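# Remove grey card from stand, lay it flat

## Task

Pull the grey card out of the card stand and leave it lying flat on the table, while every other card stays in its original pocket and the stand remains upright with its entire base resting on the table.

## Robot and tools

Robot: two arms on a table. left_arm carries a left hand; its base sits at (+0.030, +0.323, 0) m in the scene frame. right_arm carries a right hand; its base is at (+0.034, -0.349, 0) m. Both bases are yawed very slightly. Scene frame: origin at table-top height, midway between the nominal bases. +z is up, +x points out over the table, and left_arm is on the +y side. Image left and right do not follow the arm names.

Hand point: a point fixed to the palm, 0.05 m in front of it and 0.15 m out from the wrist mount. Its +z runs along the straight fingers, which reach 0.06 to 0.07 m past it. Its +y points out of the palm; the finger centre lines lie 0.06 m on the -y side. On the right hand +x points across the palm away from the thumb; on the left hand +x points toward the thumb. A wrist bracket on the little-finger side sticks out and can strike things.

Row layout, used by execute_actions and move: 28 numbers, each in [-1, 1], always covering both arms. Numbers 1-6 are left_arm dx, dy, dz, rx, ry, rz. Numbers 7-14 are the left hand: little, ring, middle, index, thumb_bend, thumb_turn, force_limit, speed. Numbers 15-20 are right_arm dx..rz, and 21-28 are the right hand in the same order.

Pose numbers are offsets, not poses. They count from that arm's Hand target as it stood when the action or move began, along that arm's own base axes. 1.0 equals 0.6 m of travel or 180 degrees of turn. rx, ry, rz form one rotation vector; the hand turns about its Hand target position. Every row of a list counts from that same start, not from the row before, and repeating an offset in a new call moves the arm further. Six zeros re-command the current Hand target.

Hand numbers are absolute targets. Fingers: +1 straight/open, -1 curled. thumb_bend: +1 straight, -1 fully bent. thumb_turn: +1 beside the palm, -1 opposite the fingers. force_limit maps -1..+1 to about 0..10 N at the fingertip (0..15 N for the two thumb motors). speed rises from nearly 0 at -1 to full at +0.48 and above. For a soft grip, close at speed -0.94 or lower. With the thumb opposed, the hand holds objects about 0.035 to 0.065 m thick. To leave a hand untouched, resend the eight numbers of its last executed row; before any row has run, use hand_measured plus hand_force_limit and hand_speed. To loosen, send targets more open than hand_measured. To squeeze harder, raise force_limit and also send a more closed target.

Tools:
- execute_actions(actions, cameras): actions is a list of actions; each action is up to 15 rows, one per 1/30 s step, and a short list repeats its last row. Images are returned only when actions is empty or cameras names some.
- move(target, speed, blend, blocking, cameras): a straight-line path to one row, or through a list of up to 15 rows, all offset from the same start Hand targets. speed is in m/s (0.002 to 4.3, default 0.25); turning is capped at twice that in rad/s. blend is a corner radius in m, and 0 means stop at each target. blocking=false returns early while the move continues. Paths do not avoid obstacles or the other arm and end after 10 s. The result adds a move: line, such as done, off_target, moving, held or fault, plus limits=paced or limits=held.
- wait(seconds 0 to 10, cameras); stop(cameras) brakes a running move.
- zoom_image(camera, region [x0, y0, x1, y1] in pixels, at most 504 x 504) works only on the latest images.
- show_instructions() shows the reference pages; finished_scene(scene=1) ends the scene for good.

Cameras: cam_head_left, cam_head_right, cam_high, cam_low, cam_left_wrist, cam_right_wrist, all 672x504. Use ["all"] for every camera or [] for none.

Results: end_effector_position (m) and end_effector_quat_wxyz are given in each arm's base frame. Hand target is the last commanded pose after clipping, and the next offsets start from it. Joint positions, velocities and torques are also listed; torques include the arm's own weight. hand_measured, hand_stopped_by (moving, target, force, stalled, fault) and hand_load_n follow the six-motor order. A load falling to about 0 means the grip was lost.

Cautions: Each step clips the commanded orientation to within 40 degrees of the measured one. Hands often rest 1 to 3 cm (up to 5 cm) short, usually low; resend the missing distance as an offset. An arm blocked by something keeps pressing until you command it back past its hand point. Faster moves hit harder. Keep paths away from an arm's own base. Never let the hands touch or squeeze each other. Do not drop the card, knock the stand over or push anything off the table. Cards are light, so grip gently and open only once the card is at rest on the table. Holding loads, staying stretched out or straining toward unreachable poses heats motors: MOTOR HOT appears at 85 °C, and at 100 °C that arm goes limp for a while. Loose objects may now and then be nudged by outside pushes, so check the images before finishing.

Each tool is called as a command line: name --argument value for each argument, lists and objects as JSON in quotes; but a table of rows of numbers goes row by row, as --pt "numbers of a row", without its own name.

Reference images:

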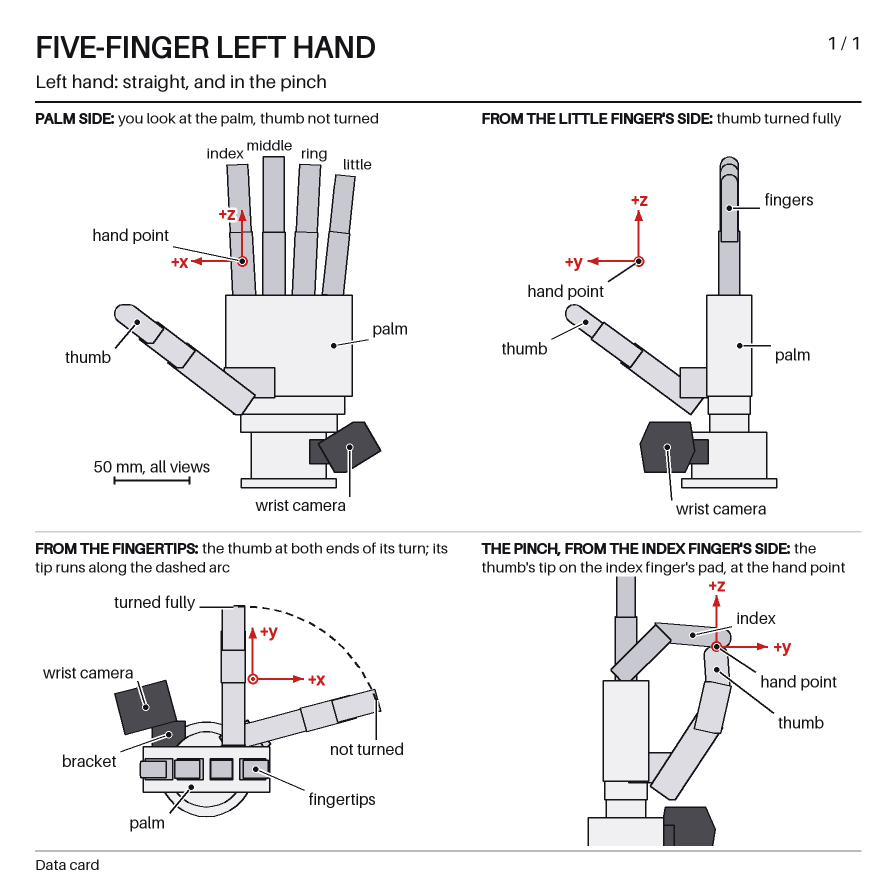

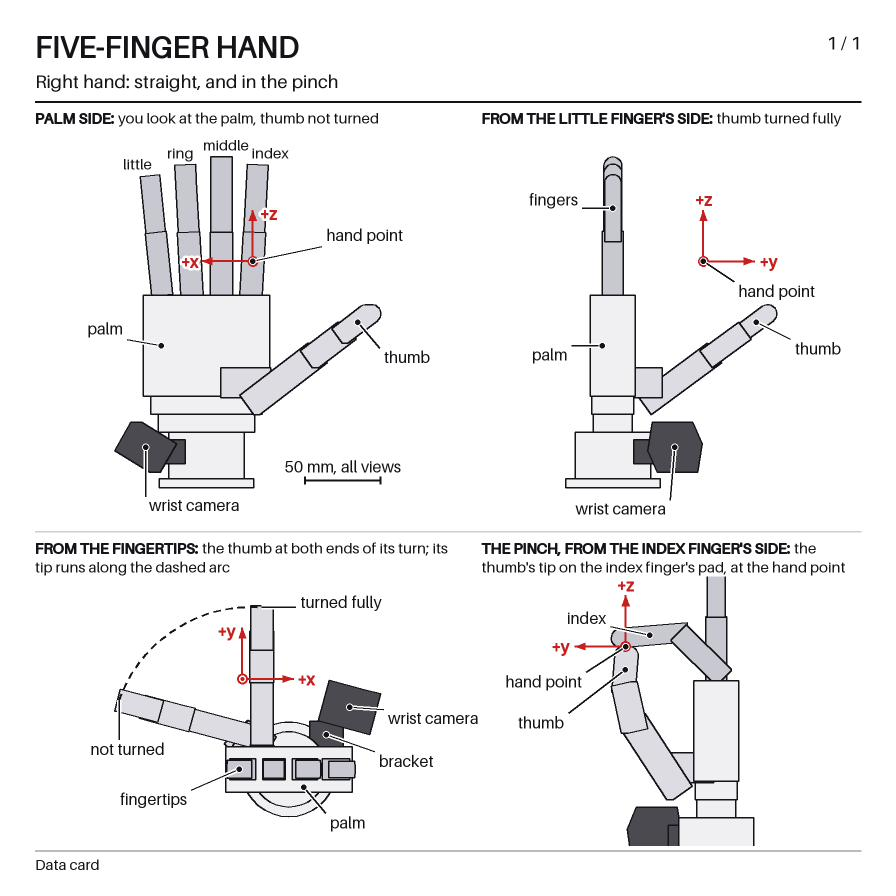

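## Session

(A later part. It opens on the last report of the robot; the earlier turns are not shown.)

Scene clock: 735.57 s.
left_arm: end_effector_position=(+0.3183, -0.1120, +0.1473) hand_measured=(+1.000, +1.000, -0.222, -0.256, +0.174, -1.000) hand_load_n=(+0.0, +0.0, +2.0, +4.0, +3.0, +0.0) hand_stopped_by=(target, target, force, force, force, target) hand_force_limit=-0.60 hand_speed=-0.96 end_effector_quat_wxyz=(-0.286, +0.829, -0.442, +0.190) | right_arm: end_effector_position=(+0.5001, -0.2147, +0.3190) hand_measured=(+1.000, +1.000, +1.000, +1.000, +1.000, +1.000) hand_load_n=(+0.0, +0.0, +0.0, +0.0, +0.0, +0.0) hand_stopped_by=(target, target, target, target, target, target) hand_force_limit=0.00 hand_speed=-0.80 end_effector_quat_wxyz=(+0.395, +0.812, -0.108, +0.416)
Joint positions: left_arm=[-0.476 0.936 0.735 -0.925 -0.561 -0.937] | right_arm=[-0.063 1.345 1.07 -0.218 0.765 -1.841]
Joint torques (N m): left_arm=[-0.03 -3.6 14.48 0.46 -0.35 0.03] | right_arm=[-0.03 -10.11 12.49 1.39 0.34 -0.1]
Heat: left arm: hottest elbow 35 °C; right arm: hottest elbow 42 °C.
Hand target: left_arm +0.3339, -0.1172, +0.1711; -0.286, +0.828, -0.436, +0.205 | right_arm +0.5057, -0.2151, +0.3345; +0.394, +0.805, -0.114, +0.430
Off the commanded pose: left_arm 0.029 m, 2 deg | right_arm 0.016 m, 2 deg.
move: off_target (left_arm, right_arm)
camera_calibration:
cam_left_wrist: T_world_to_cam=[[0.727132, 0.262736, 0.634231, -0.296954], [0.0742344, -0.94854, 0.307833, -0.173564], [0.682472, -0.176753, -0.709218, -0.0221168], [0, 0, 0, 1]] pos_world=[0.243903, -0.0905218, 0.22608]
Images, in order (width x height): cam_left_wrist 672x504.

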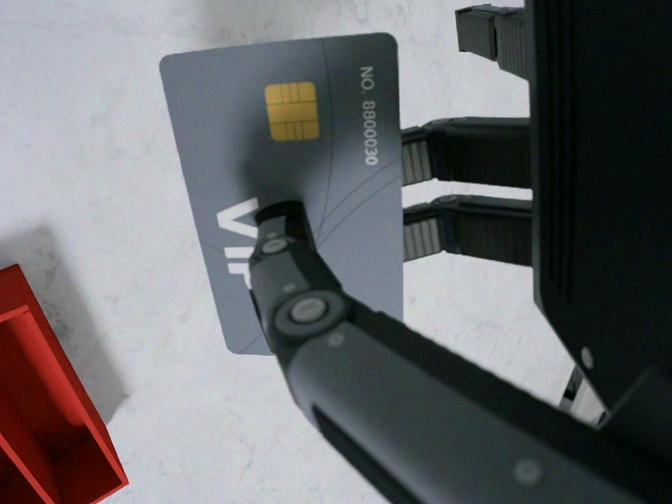

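move --target '[0.0167, 0.0333, -0.165, 0.0085, 0.004, 0, 1, 1, -0.25, -0.30, 0.15, -1, -0.6, -0.96, 0,0,0,0,0,0,1,1,1,1,1,1,0,-0.8]' --speed 0.1 --cameras '["cam_left_wrist", "cam_head_left", "cam_low"]'

Scene clock: 740.20 s.
left_arm: end_effector_position=(+0.3426, -0.0995, +0.0764) hand_measured=(+1.000, +1.000, -0.222, -0.256, +0.174, -1.000) hand_load_n=(+0.0, +0.0, +2.0, +4.0, +3.0, +0.0) hand_stopped_by=(target, target, force, force, force, target) hand_force_limit=-0.60 hand_speed=-0.96 end_effector_quat_wxyz=(-0.294, +0.826, -0.440, +0.195) | right_arm: end_effector_position=(+0.5001, -0.2147, +0.3190) hand_measured=(+1.000, +1.000, +1.000, +1.000, +1.000, +1.000) hand_load_n=(+0.0, +0.0, +0.0, +0.0, +0.0, +0.0) hand_stopped_by=(target, target, target, target, target, target) hand_force_limit=0.00 hand_speed=-0.80 end_effector_quat_wxyz=(+0.395, +0.812, -0.108, +0.416)
Joint positions: left_arm=[-0.406 1.055 0.598 -0.614 -0.545 -0.856] | right_arm=[-0.063 1.345 1.07 -0.218 0.765 -1.841]
Joint torques (N m): left_arm=[0.03 -4.54 8.17 1.72 -0.32 0.04] | right_arm=[0.03 -9.99 12.45 1.37 0.33 -0.1]
Heat: left arm: hottest elbow 35 °C; right arm: hottest elbow 42 °C.
Hand target: left_arm +0.3440, -0.0971, +0.0722; -0.295, +0.826, -0.440, +0.194 | right_arm +0.5057, -0.2151, +0.3345; +0.394, +0.805, -0.114, +0.430
Off the commanded pose: left_arm 0.005 m, 0 deg | right_arm 0.016 m, 2 deg.
move: off_target (right_arm)
camera_calibration:
cam_left_wrist: T_world_to_cam=[[0.71465, 0.257352, 0.650419, -0.270405], [0.0694023, -0.951358, 0.300169, -0.139758], [0.69603, -0.169375, -0.697749, -0.0915694], [0, 0, 0, 1]] pos_world=[0.26668, -0.0788805, 0.153935]
Images, in order (width x height): cam_head_left 672x504, cam_low 672x504, cam_left_wrist 672x504.

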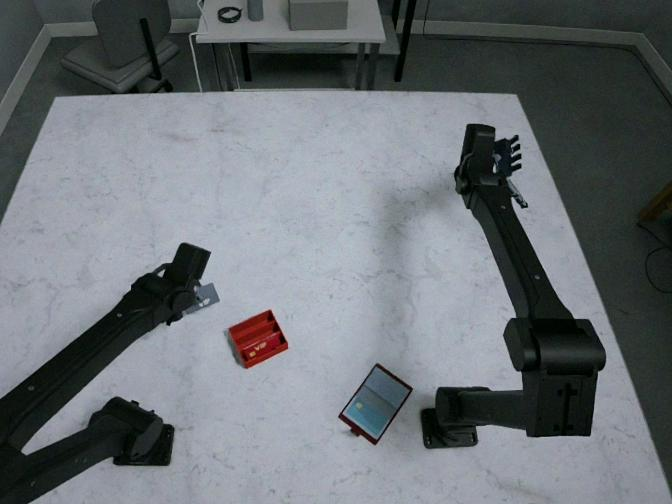

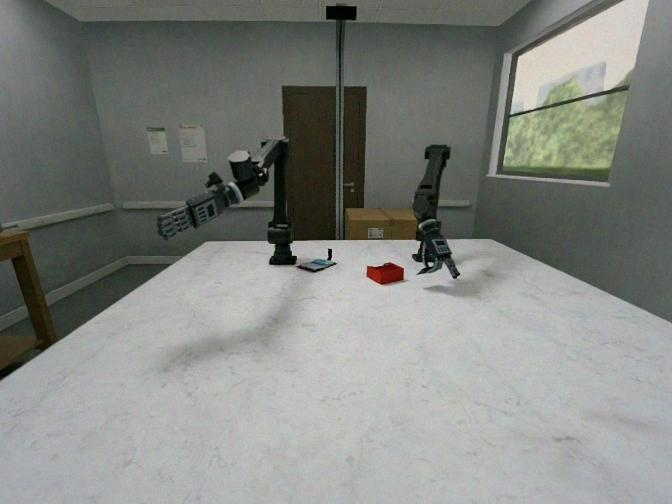

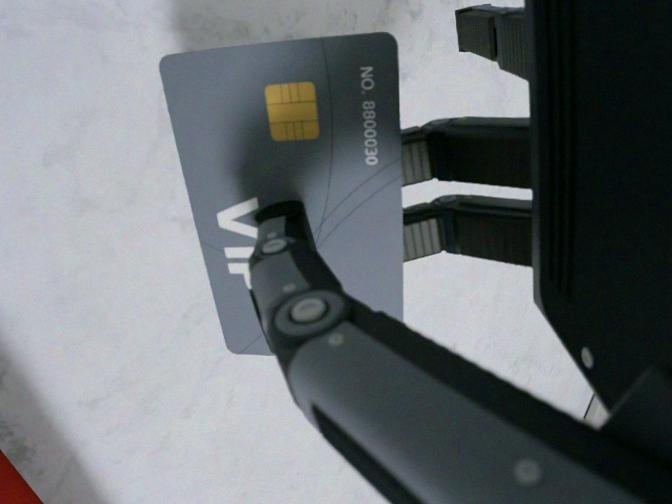

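move --target '[0.0, 0.0, -0.055, 0.008, 0.004, 0, 1, 1, -0.25, -0.30, 0.15, -1, -0.6, -0.96, 0,0,0,0,0,0,1,1,1,1,1,1,0,-0.8]' --speed 0.06 --cameras '["cam_left_wrist", "cam_head_left"]'

Scene clock: 741.77 s.
left_arm: end_effector_position=(+0.3442, -0.0966, +0.0436) hand_measured=(+1.000, +1.000, -0.222, -0.256, +0.174, -1.000) hand_load_n=(+0.0, +0.0, +2.0, +3.5, +3.0, +0.0) hand_stopped_by=(target, target, force, force, force, target) hand_force_limit=-0.60 hand_speed=-0.96 end_effector_quat_wxyz=(-0.301, +0.825, -0.441, +0.184) | right_arm: end_effector_position=(+0.5001, -0.2147, +0.3190) hand_measured=(+1.000, +1.000, +1.000, +1.000, +1.000, +1.000) hand_load_n=(+0.0, +0.0, +0.0, -0.5, +0.0, +0.0) hand_stopped_by=(target, target, target, target, target, target) hand_force_limit=0.00 hand_speed=-0.80 end_effector_quat_wxyz=(+0.395, +0.812, -0.108, +0.416)
Joint positions: left_arm=[-0.406 1.133 0.555 -0.514 -0.561 -0.856] | right_arm=[-0.063 1.345 1.07 -0.218 0.765 -1.841]
Joint torques (N m): left_arm=[-0.91 -4.95 7.58 1.72 -0.58 0] | right_arm=[-0.26 -9.99 12.46 1.39 0.35 -0.1]
Heat: left arm: hottest elbow 35 °C; right arm: hottest elbow 42 °C.
Hand target: left_arm +0.3440, -0.0971, +0.0393; -0.302, +0.823, -0.444, +0.183 | right_arm +0.5057, -0.2151, +0.3345; +0.394, +0.805, -0.114, +0.430
Off the commanded pose: left_arm 0.004 m, 0 deg | right_arm 0.016 m, 2 deg.
move: off_target (right_arm)
camera_calibration:
cam_left_wrist: T_world_to_cam=[[0.72175, 0.248305, 0.646082, -0.254091], [0.0802758, -0.957167, 0.278185, -0.13055], [0.687483, -0.148915, -0.710768, -0.109473], [0, 0, 0, 1]] pos_world=[0.269131, -0.0781685, 0.122671]
Images, in order (width x height): cam_head_left 672x504, cam_left_wrist 672x504.

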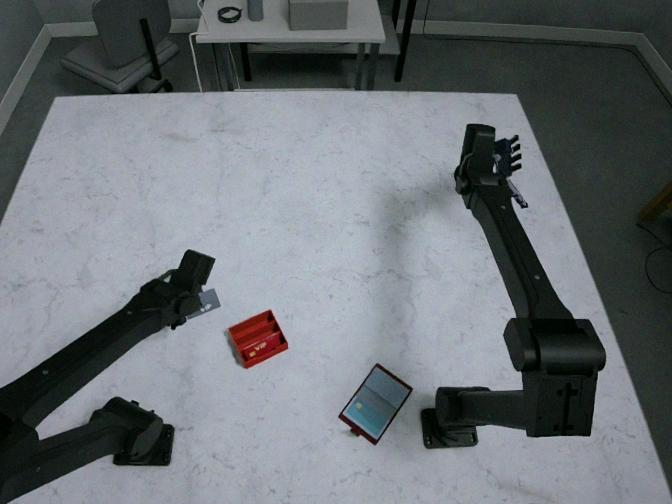

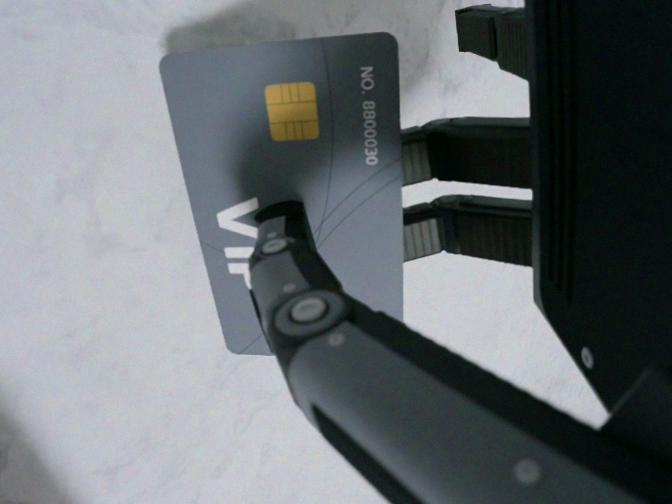

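move --target '[0.0, 0.0, -0.0133, 0, 0, 0, 1, 1, -0.25, -0.30, 0.15, -1, -0.6, -0.96, 0,0,0,0,0,0,1,1,1,1,1,1,0,-0.8]' --speed 0.04 --cameras '["cam_left_wrist"]'

Scene clock: 742.87 s.
left_arm: end_effector_position=(+0.3445, -0.0967, +0.0359) hand_measured=(+1.000, +1.000, -0.222, -0.256, +0.174, -1.000) hand_load_n=(+0.0, +0.0, +2.0, +4.0, +3.0, +0.0) hand_stopped_by=(target, target, force, force, force, target) hand_force_limit=-0.60 hand_speed=-0.96 end_effector_quat_wxyz=(-0.301, +0.825, -0.441, +0.184) | right_arm: end_effector_position=(+0.5001, -0.2147, +0.3190) hand_measured=(+1.000, +1.000, +1.000, +1.000, +1.000, +1.000) hand_load_n=(+0.0, +0.0, +0.0, +0.0, +0.0, +0.0) hand_stopped_by=(target, target, target, target, target, target) hand_force_limit=0.00 hand_speed=-0.80 end_effector_quat_wxyz=(+0.395, +0.812, -0.108, +0.416)
Joint positions: left_arm=[-0.406 1.15 0.543 -0.484 -0.561 -0.856] | right_arm=[-0.063 1.345 1.07 -0.218 0.765 -1.841]
Joint torques (N m): left_arm=[-0.91 -5.01 7.39 1.72 -0.57 0.01] | right_arm=[-0.09 -9.99 12.51 1.4 0.34 -0.1]
Heat: left arm: hottest elbow 35 °C; right arm: hottest elbow 42 °C.
Hand target: left_arm +0.3440, -0.0971, +0.0312; -0.302, +0.823, -0.444, +0.183 | right_arm +0.5057, -0.2151, +0.3345; +0.394, +0.805, -0.114, +0.430
Off the commanded pose: left_arm 0.005 m, 1 deg | right_arm 0.016 m, 2 deg.
move: off_target (right_arm)
camera_calibration:
cam_left_wrist: T_world_to_cam=[[0.721308, 0.248466, 0.646514, -0.24914], [0.0800713, -0.957095, 0.278493, -0.128573], [0.687971, -0.149112, -0.710255, -0.115459], [0, 0, 0, 1]] pos_world=[0.269434, -0.0783696, 0.114874]
Images, in order (width x height): cam_left_wrist 672x504.

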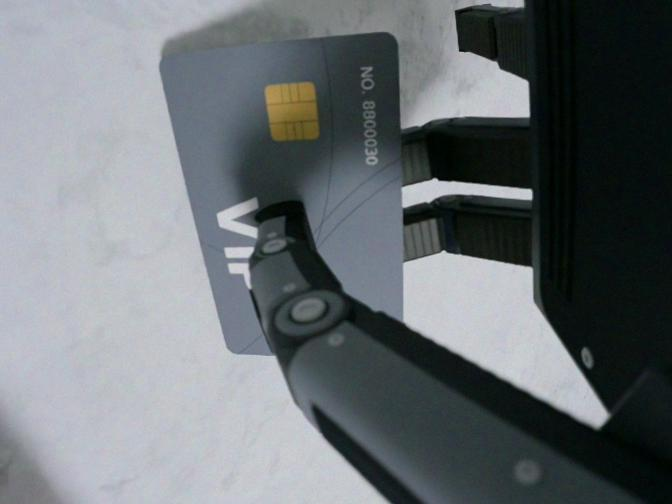

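move --target '[0.0, 0.0, -0.0067, 0, 0, 0, 1, 1, -0.25, -0.30, 0.15, -1, -0.6, -0.96, 0,0,0,0,0,0,1,1,1,1,1,1,0,-0.8]' --speed 0.03 --cameras '["cam_left_wrist"]'

Scene clock: 743.93 s.
left_arm: end_effector_position=(+0.3445, -0.0967, +0.0319) hand_measured=(+1.000, +1.000, -0.222, -0.256, +0.174, -1.000) hand_load_n=(+0.0, +0.0, +2.0, +4.0, +3.0, +0.0) hand_stopped_by=(target, target, force, force, force, target) hand_force_limit=-0.60 hand_speed=-0.96 end_effector_quat_wxyz=(-0.301, +0.825, -0.441, +0.184) | right_arm: end_effector_position=(+0.5001, -0.2147, +0.3190) hand_measured=(+1.000, +1.000, +1.000, +1.000, +1.000, +1.000) hand_load_n=(+0.0, +0.0, +0.0, +0.0, +0.0, +0.0) hand_stopped_by=(target, target, target, target, target, target) hand_force_limit=0.00 hand_speed=-0.80 end_effector_quat_wxyz=(+0.395, +0.812, -0.108, +0.416)
Joint positions: left_arm=[-0.406 1.16 0.537 -0.468 -0.561 -0.856] | right_arm=[-0.063 1.345 1.07 -0.218 0.765 -1.841]
Joint torques (N m): left_arm=[-0.91 -5.07 7.31 1.69 -0.57 0.01] | right_arm=[-0.03 -9.99 12.53 1.42 0.34 -0.09]
Heat: left arm: hottest elbow 35 °C; right arm: hottest elbow 42 °C.
Hand target: left_arm +0.3440, -0.0971, +0.0272; -0.302, +0.823, -0.444, +0.183 | right_arm +0.5057, -0.2151, +0.3345; +0.394, +0.805, -0.114, +0.430
Off the commanded pose: left_arm 0.005 m, 1 deg | right_arm 0.016 m, 2 deg.
move: off_target (right_arm)
camera_calibration:
cam_left_wrist: T_world_to_cam=[[0.721308, 0.248466, 0.646514, -0.246554], [0.0800713, -0.957095, 0.278493, -0.127459], [0.687971, -0.149112, -0.710255, -0.1183], [0, 0, 0, 1]] pos_world=[0.269434, -0.0783696, 0.110874]
Images, in order (width x height): cam_left_wrist 672x504.

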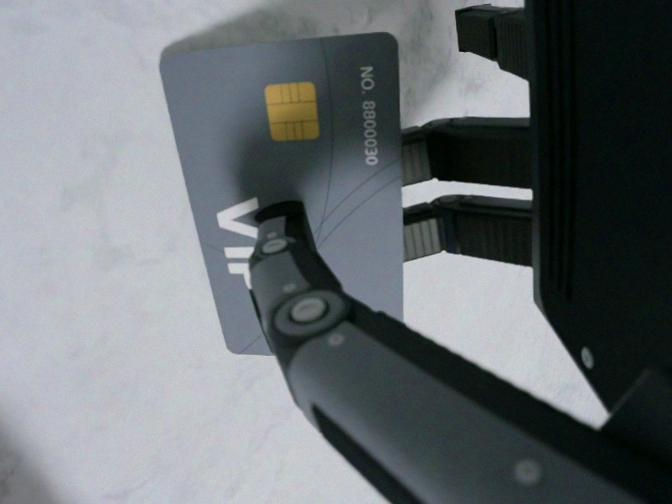

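zoom_image --camera "cam_left_wrist" --region '[130, 0, 290, 140]'

Scaled by 3.150 from the camera's 672x504 image, which has a finer 960x720 frame.

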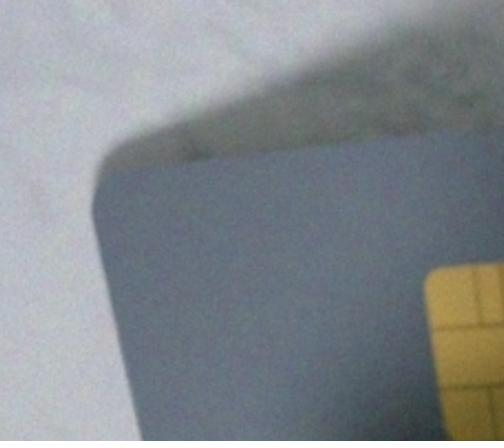

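move --target '[0.0, 0.0, -0.0034, 0, 0, 0, 1, 1, -0.25, -0.30, 0.15, -1, -0.6, -0.96, 0,0,0,0,0,0,1,1,1,1,1,1,0,-0.8]' --speed 0.03 --cameras '["cam_left_wrist"]'

zoom_image --camera "cam_left_wrist" --region '[130, 0, 290, 140]'

Scene clock: 745.03 s.
left_arm: end_effector_position=(+0.3458, -0.0973, +0.0312) hand_measured=(+1.000, +1.000, -0.222, -0.256, +0.174, -1.000) hand_load_n=(+0.0, +0.0, +2.0, +4.0, +3.0, +0.0) hand_stopped_by=(target, target, force, force, force, target) hand_force_limit=-0.60 hand_speed=-0.96 end_effector_quat_wxyz=(-0.301, +0.825, -0.440, +0.186) | right_arm: end_effector_position=(+0.5001, -0.2147, +0.3190) hand_measured=(+1.000, +1.000, +1.000, +1.000, +1.000, +1.000) hand_load_n=(+0.0, +0.0, +0.0, +0.0, +0.0, +0.0) hand_stopped_by=(target, target, target, target, target, target) hand_force_limit=0.00 hand_speed=-0.80 end_effector_quat_wxyz=(+0.395, +0.812, -0.108, +0.416)
Joint positions: left_arm=[-0.406 1.164 0.537 -0.461 -0.561 -0.856] | right_arm=[-0.063 1.345 1.07 -0.218 0.765 -1.841]
Joint torques (N m): left_arm=[-0.91 -5.07 7.02 1.68 -0.57 0.01] | right_arm=[-0.03 -9.99 12.49 1.42 0.34 -0.09]
Heat: left arm: hottest elbow 35 °C; right arm: hottest elbow 42 °C.
Hand target: left_arm +0.3439, -0.0971, +0.0251; -0.302, +0.823, -0.444, +0.183 | right_arm +0.5057, -0.2151, +0.3345; +0.394, +0.805, -0.114, +0.430
Off the commanded pose: left_arm 0.006 m, 1 deg | right_arm 0.016 m, 2 deg.
move: off_target (right_arm)
camera_calibration:
cam_left_wrist: T_world_to_cam=[[0.7195, 0.249224, 0.648234, -0.24632], [0.0792449, -0.956757, 0.279885, -0.12759], [0.689956, -0.150008, -0.708137, -0.120597], [0, 0, 0, 1]] pos_world=[0.270545, -0.0787746, 0.109984]
Images, in order (width x height): cam_left_wrist 672x504.

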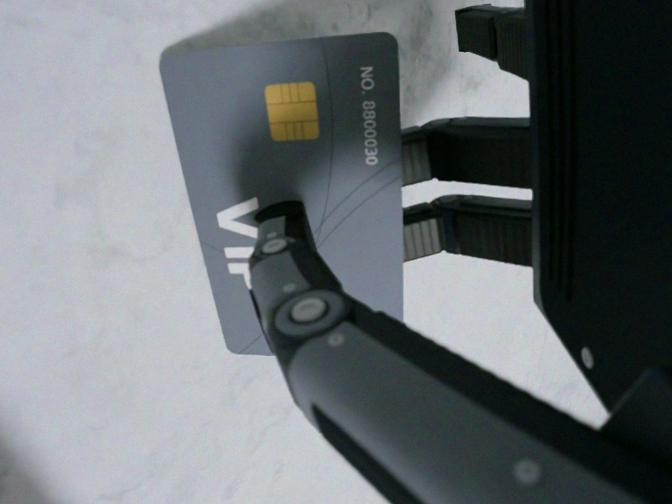

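Scaled by 3.150 from the camera's 672x504 image, which has a finer 960x720 frame.

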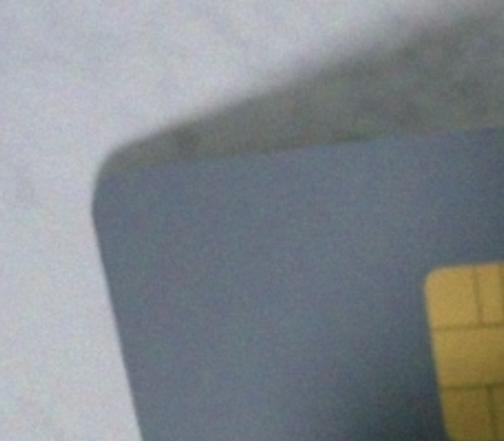

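wait --seconds 0.1 --cameras '["cam_head_left", "cam_high", "cam_low", "cam_left_wrist"]'

zoom_image --camera "cam_low" --region '[380, 210, 500, 310]'

zoom_image --camera "cam_high" --region '[400, 110, 540, 230]'

zoom_image --camera "cam_head_left" --region '[140, 230, 260, 340]'

Scene clock: 745.50 s.
left_arm: end_effector_position=(+0.3459, -0.0973, +0.0313) hand_measured=(+1.000, +1.000, -0.222, -0.256, +0.174, -1.000) hand_load_n=(+0.0, +0.0, +2.0, +4.0, +3.0, +0.5) hand_stopped_by=(target, target, force, force, force, target) hand_force_limit=-0.60 hand_speed=-0.96 end_effector_quat_wxyz=(-0.301, +0.825, -0.440, +0.186) | right_arm: end_effector_position=(+0.5001, -0.2147, +0.3190) hand_measured=(+1.000, +1.000, +1.000, +1.000, +1.000, +1.000) hand_load_n=(+0.0, +0.0, +0.0, +0.0, +0.0, -0.5) hand_stopped_by=(target, target, target, target, target, target) hand_force_limit=0.00 hand_speed=-0.80 end_effector_quat_wxyz=(+0.395, +0.812, -0.108, +0.416)
Joint positions: left_arm=[-0.406 1.164 0.537 -0.46 -0.561 -0.856] | right_arm=[-0.063 1.345 1.07 -0.218 0.765 -1.841]
Joint torques (N m): left_arm=[-0.91 -5.07 7.02 1.69 -0.57 0.01] | right_arm=[-0.09 -9.93 12.48 1.37 0.33 -0.09]
Heat: left arm: hottest elbow 35 °C; right arm: hottest elbow 42 °C.
Hand target: left_arm +0.3439, -0.0971, +0.0251; -0.302, +0.823, -0.444, +0.183 | right_arm +0.5057, -0.2151, +0.3345; +0.394, +0.805, -0.114, +0.430
Off the commanded pose: left_arm 0.006 m, 1 deg | right_arm 0.016 m, 2 deg.
wait: 0.10 s; at rest from the start
camera_calibration:
cam_left_wrist: T_world_to_cam=[[0.719284, 0.249263, 0.648458, -0.246332], [0.079104, -0.95673, 0.280017, -0.127669], [0.690197, -0.150116, -0.707879, -0.120784], [0, 0, 0, 1]] pos_world=[0.270646, -0.0788752, 0.109985]
Images, in order (width x height): cam_head_left 672x504, cam_high 672x504, cam_low 672x504, cam_left_wrist 672x504.

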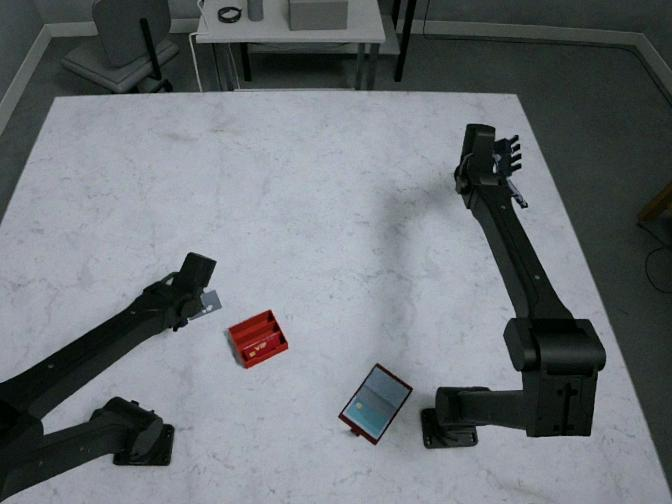

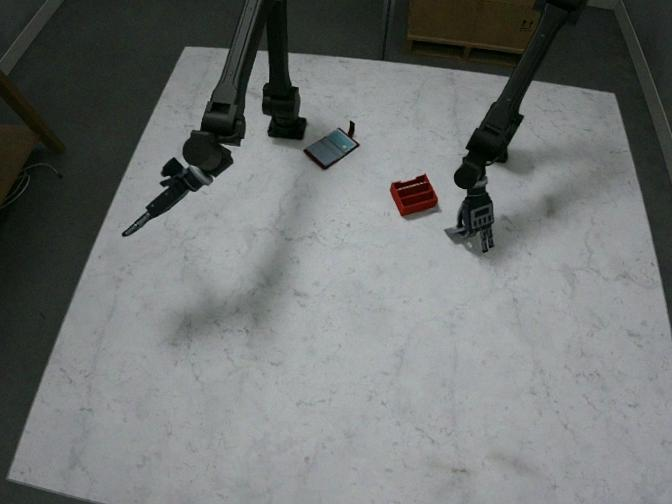

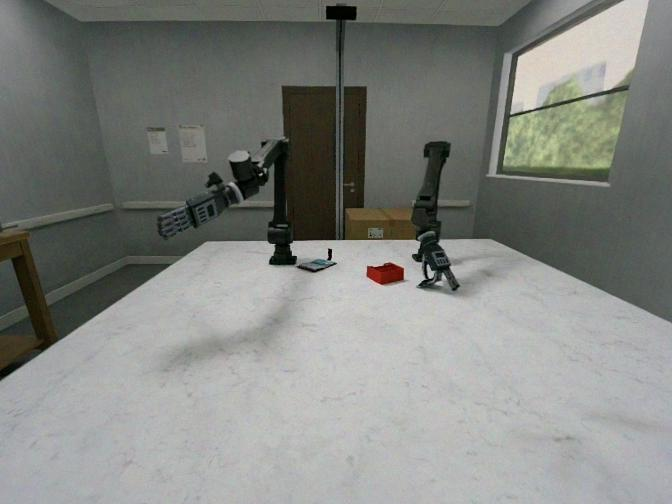

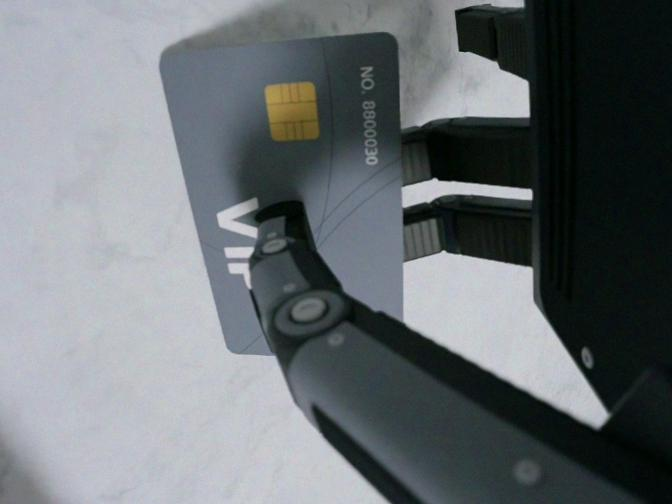

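Scaled by 4.200 from the camera's 672x504 image, which has a finer 960x720 frame.

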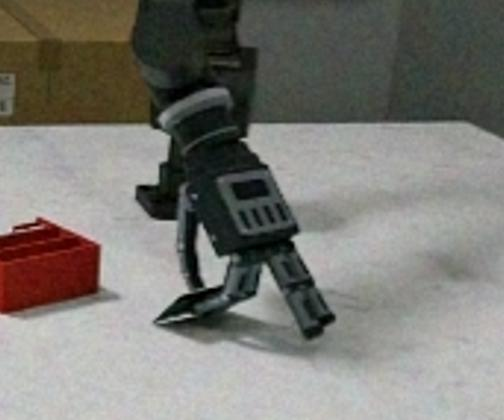

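Scaled by 3.600 from the camera's 672x504 image, which has a finer 960x720 frame.

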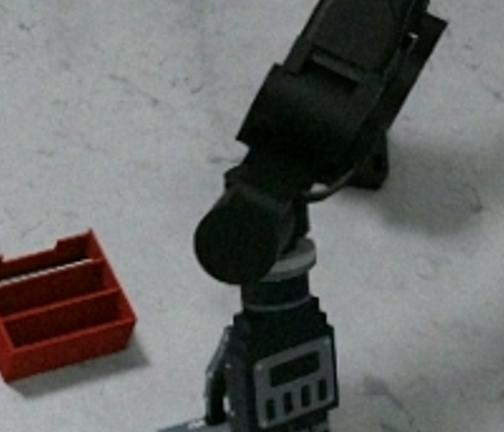

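Scaled by 4.200 from the camera's 672x504 image, which has a finer 960x720 frame.

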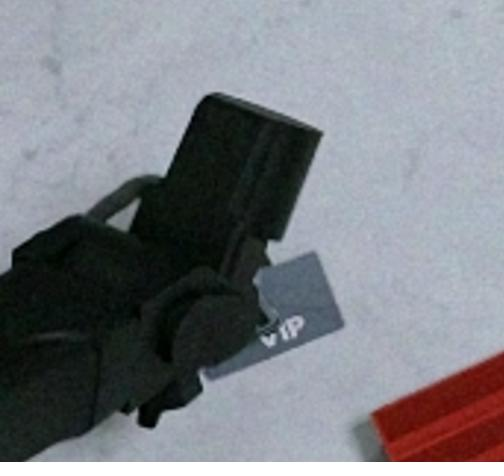

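execute_actions --actions '[[[0,0,0,0,0,0, 1, 1, -0.25, -0.30, 0.26, -1, -0.6, -0.93, 0,0,0,0,0,0,1,1,1,1,1,1,0,-0.8]]]' --cameras '["cam_left_wrist", "cam_low"]'

zoom_image --camera "cam_low" --region '[390, 230, 480, 310]'

Scene clock: 746.93 s.
left_arm: end_effector_position=(+0.3459, -0.0973, +0.0313) hand_measured=(+1.000, +1.000, -0.222, -0.256, +0.260, -1.000) hand_load_n=(+0.0, +0.0, +0.0, +0.0, +0.0, +0.0) hand_stopped_by=(target, target, force, force, target, target) hand_force_limit=-0.60 hand_speed=-0.93 end_effector_quat_wxyz=(-0.301, +0.825, -0.440, +0.186) | right_arm: end_effector_position=(+0.5001, -0.2147, +0.3190) hand_measured=(+1.000, +1.000, +1.000, +1.000, +1.000, +1.000) hand_load_n=(+0.0, +0.0, -0.5, +0.0, +0.0, +0.0) hand_stopped_by=(target, target, target, target, target, target) hand_force_limit=0.00 hand_speed=-0.80 end_effector_quat_wxyz=(+0.395, +0.812, -0.108, +0.416)
Joint positions: left_arm=[-0.406 1.164 0.537 -0.46 -0.561 -0.856] | right_arm=[-0.063 1.345 1.07 -0.218 0.765 -1.841]
Joint torques (N m): left_arm=[-0.91 -5.07 7.02 1.69 -0.57 0.01] | right_arm=[-0.09 -9.99 12.46 1.42 0.35 -0.08]
Heat: left arm: hottest elbow 35 °C; right arm: hottest elbow 42 °C.
Hand target: left_arm +0.3439, -0.0971, +0.0251; -0.302, +0.823, -0.444, +0.183 | right_arm +0.5057, -0.2151, +0.3345; +0.394, +0.805, -0.114, +0.430
Off the commanded pose: left_arm 0.006 m, 1 deg | right_arm 0.016 m, 2 deg.
camera_calibration:
cam_left_wrist: T_world_to_cam=[[0.719284, 0.249263, 0.648458, -0.246332], [0.079104, -0.95673, 0.280017, -0.127669], [0.690197, -0.150116, -0.707879, -0.120784], [0, 0, 0, 1]] pos_world=[0.270646, -0.0788752, 0.109985]
Images, in order (width x height): cam_low 672x504, cam_left_wrist 672x504.

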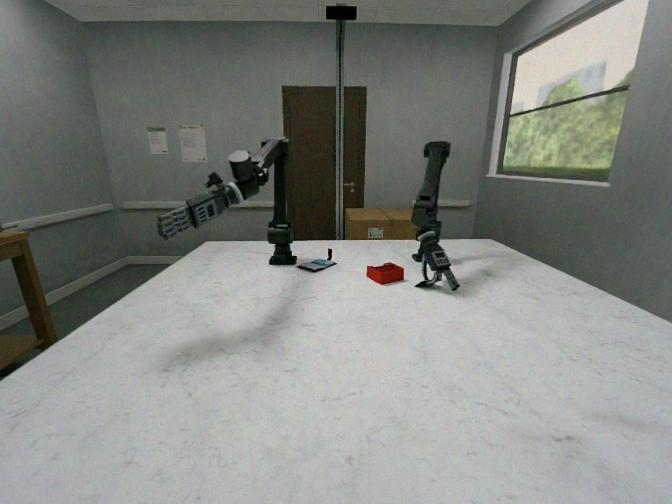

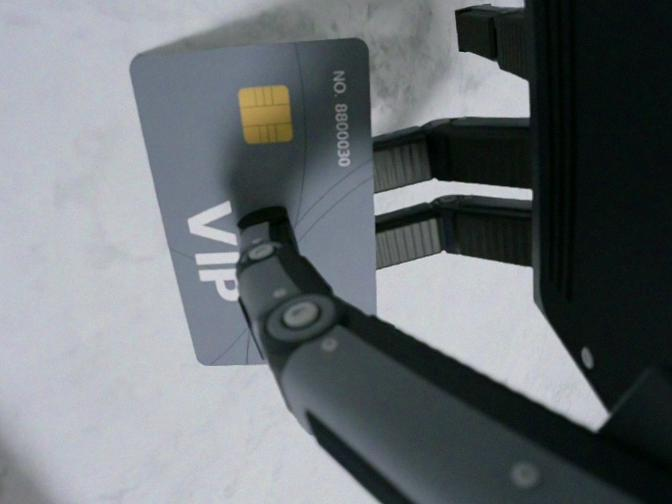

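Scaled by 5.600 from the camera's 672x504 image, which has a finer 960x720 frame.

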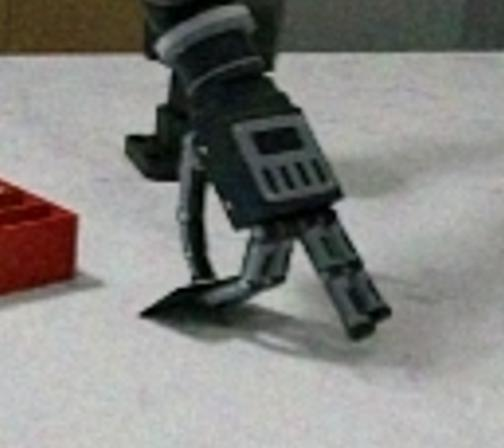

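move --target '[0.022, 0.0118, 0.004, 0, 0, 0, 1, 1, -0.25, -0.30, 0.4, -1, -0.6, -0.7, 0,0,0,0,0,0,1,1,1,1,1,1,0,-0.8]' --speed 0.1 --cameras '["cam_left_wrist"]'

Scene clock: 748.50 s.
left_arm: end_effector_position=(+0.3491, -0.0898, +0.0252) hand_measured=(+1.000, +1.000, -0.222, -0.256, +0.400, -1.000) hand_load_n=(-0.5, +0.0, +0.0, +0.0, +0.0, +0.0) hand_stopped_by=(target, target, force, force, target, target) hand_force_limit=-0.60 hand_speed=-0.70 end_effector_quat_wxyz=(-0.301, +0.824, -0.446, +0.178) | right_arm: end_effector_position=(+0.5001, -0.2147, +0.3190) hand_measured=(+1.000, +1.000, +1.000, +1.000, +1.000, +1.000) hand_load_n=(+0.0, +0.0, +0.0, +0.0, +0.0, +0.0) hand_stopped_by=(target, target, target, target, target, target) hand_force_limit=0.00 hand_speed=-0.80 end_effector_quat_wxyz=(+0.395, +0.812, -0.108, +0.416)
Joint positions: left_arm=[-0.377 1.186 0.537 -0.437 -0.547 -0.816] | right_arm=[-0.063 1.345 1.07 -0.218 0.765 -1.841]
Joint torques (N m): left_arm=[-0.03 -5.25 8.77 1.7 -0.33 0.03] | right_arm=[-0.15 -9.88 12.46 1.4 0.34 -0.1]
Heat: left arm: hottest elbow 35 °C; right arm: hottest elbow 42 °C.
Hand target: left_arm +0.3572, -0.0901, +0.0276; -0.302, +0.823, -0.444, +0.183 | right_arm +0.5057, -0.2151, +0.3345; +0.394, +0.805, -0.114, +0.430
Off the commanded pose: left_arm 0.008 m, 1 deg | right_arm 0.016 m, 2 deg.
move: off_target (right_arm)
camera_calibration:
cam_left_wrist: T_world_to_cam=[[0.731518, 0.237559, 0.639099, -0.251608], [0.0769609, -0.960118, 0.268794, -0.11819], [0.677465, -0.147442, -0.720626, -0.121073], [0, 0, 0, 1]] pos_world=[0.275175, -0.0715562, 0.105323]
Images, in order (width x height): cam_left_wrist 672x504.

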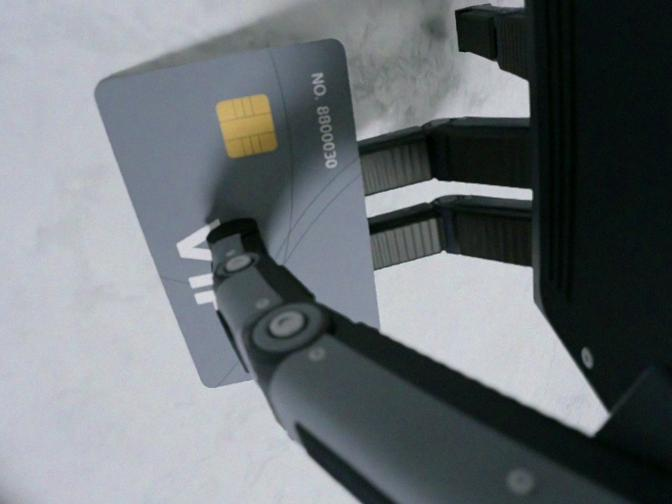

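move --target '[0.029, 0.0155, 0.010, 0, 0, 0, 1, 1, -0.25, -0.30, 0.4, -1, -0.6, -0.7, 0,0,0,0,0,0,1,1,1,1,1,1,0,-0.8]' --speed 0.15 --cameras '["cam_left_wrist"]'

Scene clock: 749.83 s.
left_arm: end_effector_position=(+0.3547, -0.0784, +0.0235) hand_measured=(+1.000, +1.000, -0.222, -0.256, +0.400, -1.000) hand_load_n=(-0.5, -0.5, +0.0, +1.5, +0.5, +0.5) hand_stopped_by=(target, target, force, force, target, target) hand_force_limit=-0.60 hand_speed=-0.70 end_effector_quat_wxyz=(-0.299, +0.825, -0.449, +0.171) | right_arm: end_effector_position=(+0.5001, -0.2147, +0.3190) hand_measured=(+1.000, +1.000, +1.000, +1.000, +1.000, +1.000) hand_load_n=(+0.0, +0.0, +0.0, +0.0, +0.0, +0.0) hand_stopped_by=(target, target, target, target, target, target) hand_force_limit=0.00 hand_speed=-0.80 end_effector_quat_wxyz=(+0.395, +0.812, -0.108, +0.416)
Joint positions: left_arm=[-0.33 1.198 0.543 -0.422 -0.522 -0.769] | right_arm=[-0.063 1.345 1.07 -0.218 0.765 -1.841]
Joint torques (N m): left_arm=[0.21 -4.89 11.19 1.58 -0.37 0.05] | right_arm=[-0.09 -9.99 12.45 1.44 0.34 -0.1]
Heat: left arm: hottest elbow 35 °C; right arm: hottest elbow 42 °C.
Hand target: left_arm +0.3746, -0.0807, +0.0336; -0.302, +0.823, -0.444, +0.183 | right_arm +0.5057, -0.2151, +0.3345; +0.394, +0.805, -0.114, +0.430
Off the commanded pose: left_arm 0.022 m, 2 deg | right_arm 0.016 m, 2 deg.
move: off_target (left_arm, right_arm)
camera_calibration:
cam_left_wrist: T_world_to_cam=[[0.740904, 0.235935, 0.628806, -0.260613], [0.0803853, -0.960686, 0.265745, -0.108394], [0.666783, -0.146345, -0.730742, -0.120297], [0, 0, 0, 1]] pos_world=[0.282014, -0.0602497, 0.104774]
Images, in order (width x height): cam_left_wrist 672x504.

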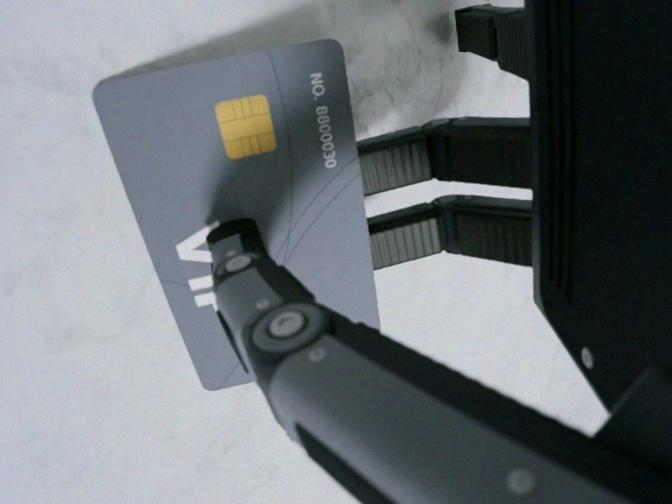

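execute_actions --actions '[[[0,0,0,0,0,0, 1, 1, -0.25, -0.30, 0.6, -1, -0.6, -0.8, 0,0,0,0,0,0,1,1,1,1,1,1,0,-0.8]]]' --cameras '["cam_left_wrist"]'

Scene clock: 751.03 s.
left_arm: end_effector_position=(+0.3543, -0.0772, +0.0212) hand_measured=(+1.000, +1.000, -0.222, -0.256, +0.600, -1.000) hand_load_n=(+0.0, +0.0, -0.5, +0.0, +0.0, +0.5) hand_stopped_by=(target, target, force, force, target, target) hand_force_limit=-0.60 hand_speed=-0.80 end_effector_quat_wxyz=(-0.298, +0.825, -0.450, +0.168) | right_arm: end_effector_position=(+0.5001, -0.2147, +0.3190) hand_measured=(+1.000, +1.000, +1.000, +1.000, +1.000, +1.000) hand_load_n=(+0.0, +0.0, +0.0, +0.0, +0.0, +0.0) hand_stopped_by=(target, target, target, target, target, target) hand_force_limit=0.00 hand_speed=-0.80 end_effector_quat_wxyz=(+0.395, +0.812, -0.108, +0.416)
Joint positions: left_arm=[-0.328 1.205 0.543 -0.421 -0.522 -0.766] | right_arm=[-0.063 1.345 1.07 -0.218 0.765 -1.841]
Joint torques (N m): left_arm=[0.03 -5.36 11.12 1.52 -0.36 0.04] | right_arm=[-0.03 -9.99 12.46 1.44 0.35 -0.09]
Heat: left arm: hottest elbow 36 °C; right arm: hottest elbow 42 °C.
Hand target: left_arm +0.3746, -0.0808, +0.0336; -0.302, +0.823, -0.444, +0.183 | right_arm +0.5057, -0.2151, +0.3345; +0.394, +0.805, -0.114, +0.430
Off the commanded pose: left_arm 0.024 m, 2 deg | right_arm 0.016 m, 2 deg.
camera_calibration:
cam_left_wrist: T_world_to_cam=[[0.744988, 0.234034, 0.624677, -0.260553], [0.0822234, -0.961513, 0.262169, -0.107333], [0.661991, -0.14395, -0.735559, -0.119569], [0, 0, 0, 1]] pos_world=[0.282087, -0.0594362, 0.102951]
Images, in order (width x height): cam_left_wrist 672x504.

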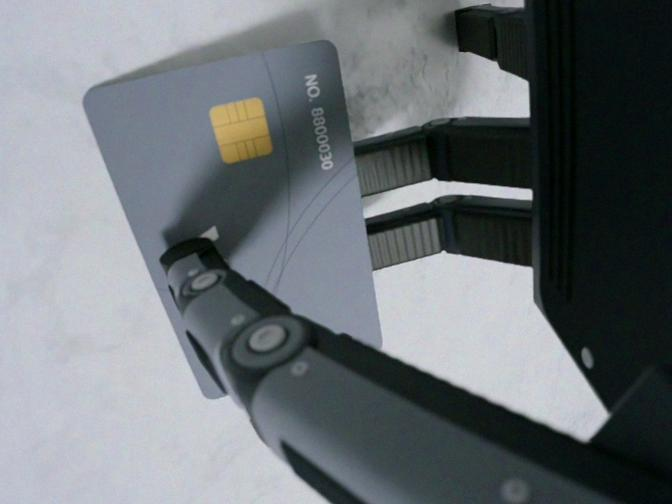

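move --target '[0.0, 0.0, 0.015, 0, 0, 0, 1, 1, -0.25, -0.30, 0.6, -1, -0.6, -0.8, 0,0,0,0,0,0,1,1,1,1,1,1,0,-0.8]' --speed 0.05 --cameras '["cam_left_wrist"]'

Scene clock: 752.20 s.
left_arm: end_effector_position=(+0.3534, -0.0769, +0.0214) hand_measured=(+1.000, +1.000, -0.222, -0.256, +0.600, -1.000) hand_load_n=(+0.0, +0.0, +0.0, +0.0, +0.0, +0.5) hand_stopped_by=(target, target, force, force, target, target) hand_force_limit=-0.60 hand_speed=-0.80 end_effector_quat_wxyz=(-0.298, +0.825, -0.452, +0.165) | right_arm: end_effector_position=(+0.5001, -0.2147, +0.3190) hand_measured=(+1.000, +1.000, +1.000, +1.000, +1.000, +1.000) hand_load_n=(+0.0, +0.0, +0.0, +0.0, +0.0, +0.0) hand_stopped_by=(target, target, target, target, target, target) hand_force_limit=0.00 hand_speed=-0.80 end_effector_quat_wxyz=(+0.395, +0.812, -0.108, +0.416)
Joint positions: left_arm=[-0.328 1.205 0.546 -0.429 -0.522 -0.765] | right_arm=[-0.063 1.345 1.07 -0.218 0.765 -1.841]
Joint torques (N m): left_arm=[0.03 -6.71 12.03 0.49 -0.36 0.04] | right_arm=[-0.03 -9.82 12.45 1.39 0.34 -0.1]
Heat: left arm: hottest elbow 36 °C; right arm: hottest elbow 42 °C.
Hand target: left_arm +0.3746, -0.0808, +0.0426; -0.302, +0.823, -0.444, +0.183 | right_arm +0.5057, -0.2151, +0.3345; +0.394, +0.805, -0.114, +0.430
Off the commanded pose: left_arm 0.030 m, 2 deg | right_arm 0.016 m, 2 deg.
move: off_target (left_arm, right_arm)
camera_calibration:
cam_left_wrist: T_world_to_cam=[[0.748991, 0.231491, 0.620826, -0.261662], [0.0826498, -0.962305, 0.259109, -0.107135], [0.657405, -0.142759, -0.73989, -0.117012], [0, 0, 0, 1]] pos_world=[0.281761, -0.0592289, 0.10363]
Images, in order (width x height): cam_left_wrist 672x504.

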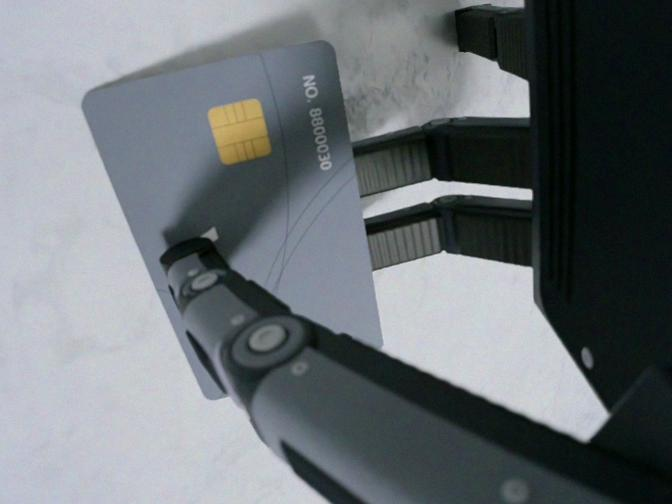

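execute_actions --actions '[[[0,0,0,0,0,0, 1, 1, -0.25, -0.30, 0.6, 0.2, -0.6, -0.7, 0,0,0,0,0,0,1,1,1,1,1,1,0,-0.8]]]' --cameras '["cam_left_wrist"]'

Scene clock: 754.73 s.
left_arm: end_effector_position=(+0.3533, -0.0769, +0.0213) hand_measured=(+1.000, +1.000, -0.222, -0.256, +0.600, +0.200) hand_load_n=(+0.0, +0.0, -0.5, +0.0, +0.0, +0.0) hand_stopped_by=(target, target, force, force, target, target) hand_force_limit=-0.60 hand_speed=-0.70 end_effector_quat_wxyz=(-0.298, +0.825, -0.452, +0.165) | right_arm: end_effector_position=(+0.5001, -0.2147, +0.3190) hand_measured=(+1.000, +1.000, +1.000, +1.000, +1.000, +1.000) hand_load_n=(+0.0, +0.0, +0.0, +0.0, +0.0, +0.0) hand_stopped_by=(target, target, target, target, target, target) hand_force_limit=0.00 hand_speed=-0.80 end_effector_quat_wxyz=(+0.395, +0.812, -0.108, +0.416)
Joint positions: left_arm=[-0.328 1.205 0.546 -0.43 -0.522 -0.765] | right_arm=[-0.063 1.345 1.07 -0.218 0.765 -1.841]
Joint torques (N m): left_arm=[-0.03 -6.71 12.04 0.49 -0.35 0.02] | right_arm=[-0.15 -9.99 12.51 1.42 0.35 -0.09]
Heat: left arm: hottest elbow 36 °C; right arm: hottest elbow 42 °C.
Hand target: left_arm +0.3746, -0.0808, +0.0426; -0.302, +0.823, -0.444, +0.183 | right_arm +0.5057, -0.2151, +0.3345; +0.394, +0.805, -0.114, +0.430
Off the commanded pose: left_arm 0.030 m, 2 deg | right_arm 0.016 m, 2 deg.
camera_calibration:
cam_left_wrist: T_world_to_cam=[[0.749209, 0.231399, 0.620597, -0.261628], [0.0827277, -0.962341, 0.258951, -0.107134], [0.657147, -0.142668, -0.740138, -0.116843], [0, 0, 0, 1]] pos_world=[0.28166, -0.0592284, 0.103629]
Images, in order (width x height): cam_left_wrist 672x504.

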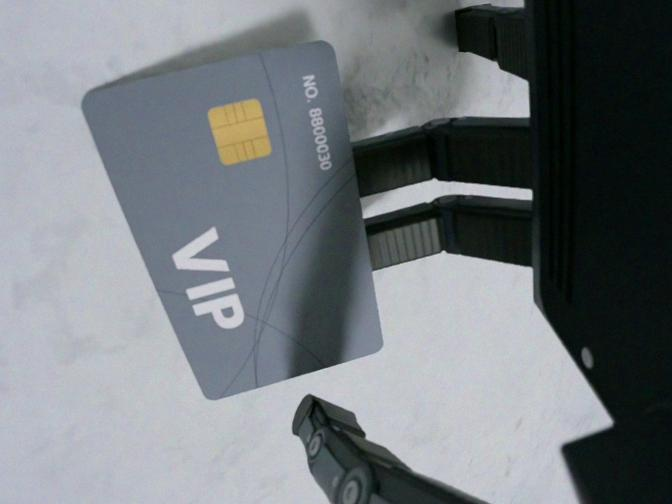

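move --target '[0.01, 0.005, 0.015, 0, 0, 0, 1, 1, -0.25, -0.30, 0.6, 1, -0.6, -0.4, 0,0,0,0,0,0,1,1,1,1,1,1,0,-0.8]' --speed 0.05 --cameras '["cam_left_wrist"]'

Scene clock: 756.23 s.
left_arm: end_effector_position=(+0.3591, -0.0741, +0.0282) hand_measured=(+1.000, +1.000, -0.222, -0.256, +0.600, +1.000) hand_load_n=(+0.0, +0.0, +0.0, +0.0, +0.0, +0.0) hand_stopped_by=(target, target, force, force, target, target) hand_force_limit=-0.60 hand_speed=-0.40 end_effector_quat_wxyz=(-0.298, +0.825, -0.452, +0.162) | right_arm: end_effector_position=(+0.5001, -0.2147, +0.3190) hand_measured=(+1.000, +1.000, +1.000, +1.000, +1.000, +1.000) hand_load_n=(+0.0, +0.0, +0.0, +0.0, +0.0, +0.0) hand_stopped_by=(target, target, target, target, target, target) hand_force_limit=0.00 hand_speed=-0.80 end_effector_quat_wxyz=(+0.395, +0.812, -0.108, +0.416)
Joint positions: left_arm=[-0.313 1.205 0.569 -0.45 -0.515 -0.75] | right_arm=[-0.063 1.345 1.07 -0.218 0.765 -1.841]
Joint torques (N m): left_arm=[0.09 -7.18 12.21 0.53 -0.31 0.04] | right_arm=[-0.21 -9.99 12.49 1.4 0.34 -0.11]
Heat: left arm: hottest elbow 36 °C; right arm: hottest elbow 42 °C.
Hand target: left_arm +0.3805, -0.0777, +0.0515; -0.302, +0.823, -0.444, +0.183 | right_arm +0.5057, -0.2151, +0.3345; +0.394, +0.805, -0.114, +0.430
Off the commanded pose: left_arm 0.032 m, 3 deg | right_arm 0.016 m, 2 deg.
move: off_target (left_arm, right_arm)
camera_calibration:
cam_left_wrist: T_world_to_cam=[[0.751716, 0.230899, 0.617745, -0.271757], [0.0845912, -0.962727, 0.256908, -0.107326], [0.654039, -0.140866, -0.743229, -0.113876], [0, 0, 0, 1]] pos_world=[0.287842, -0.0566186, 0.110814]
Images, in order (width x height): cam_left_wrist 672x504.

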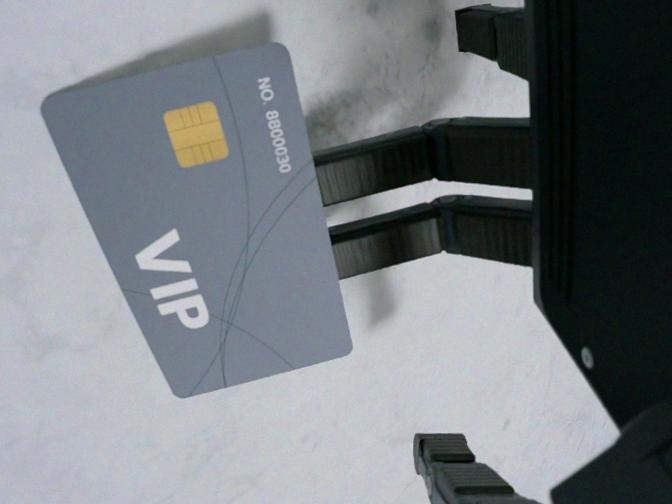

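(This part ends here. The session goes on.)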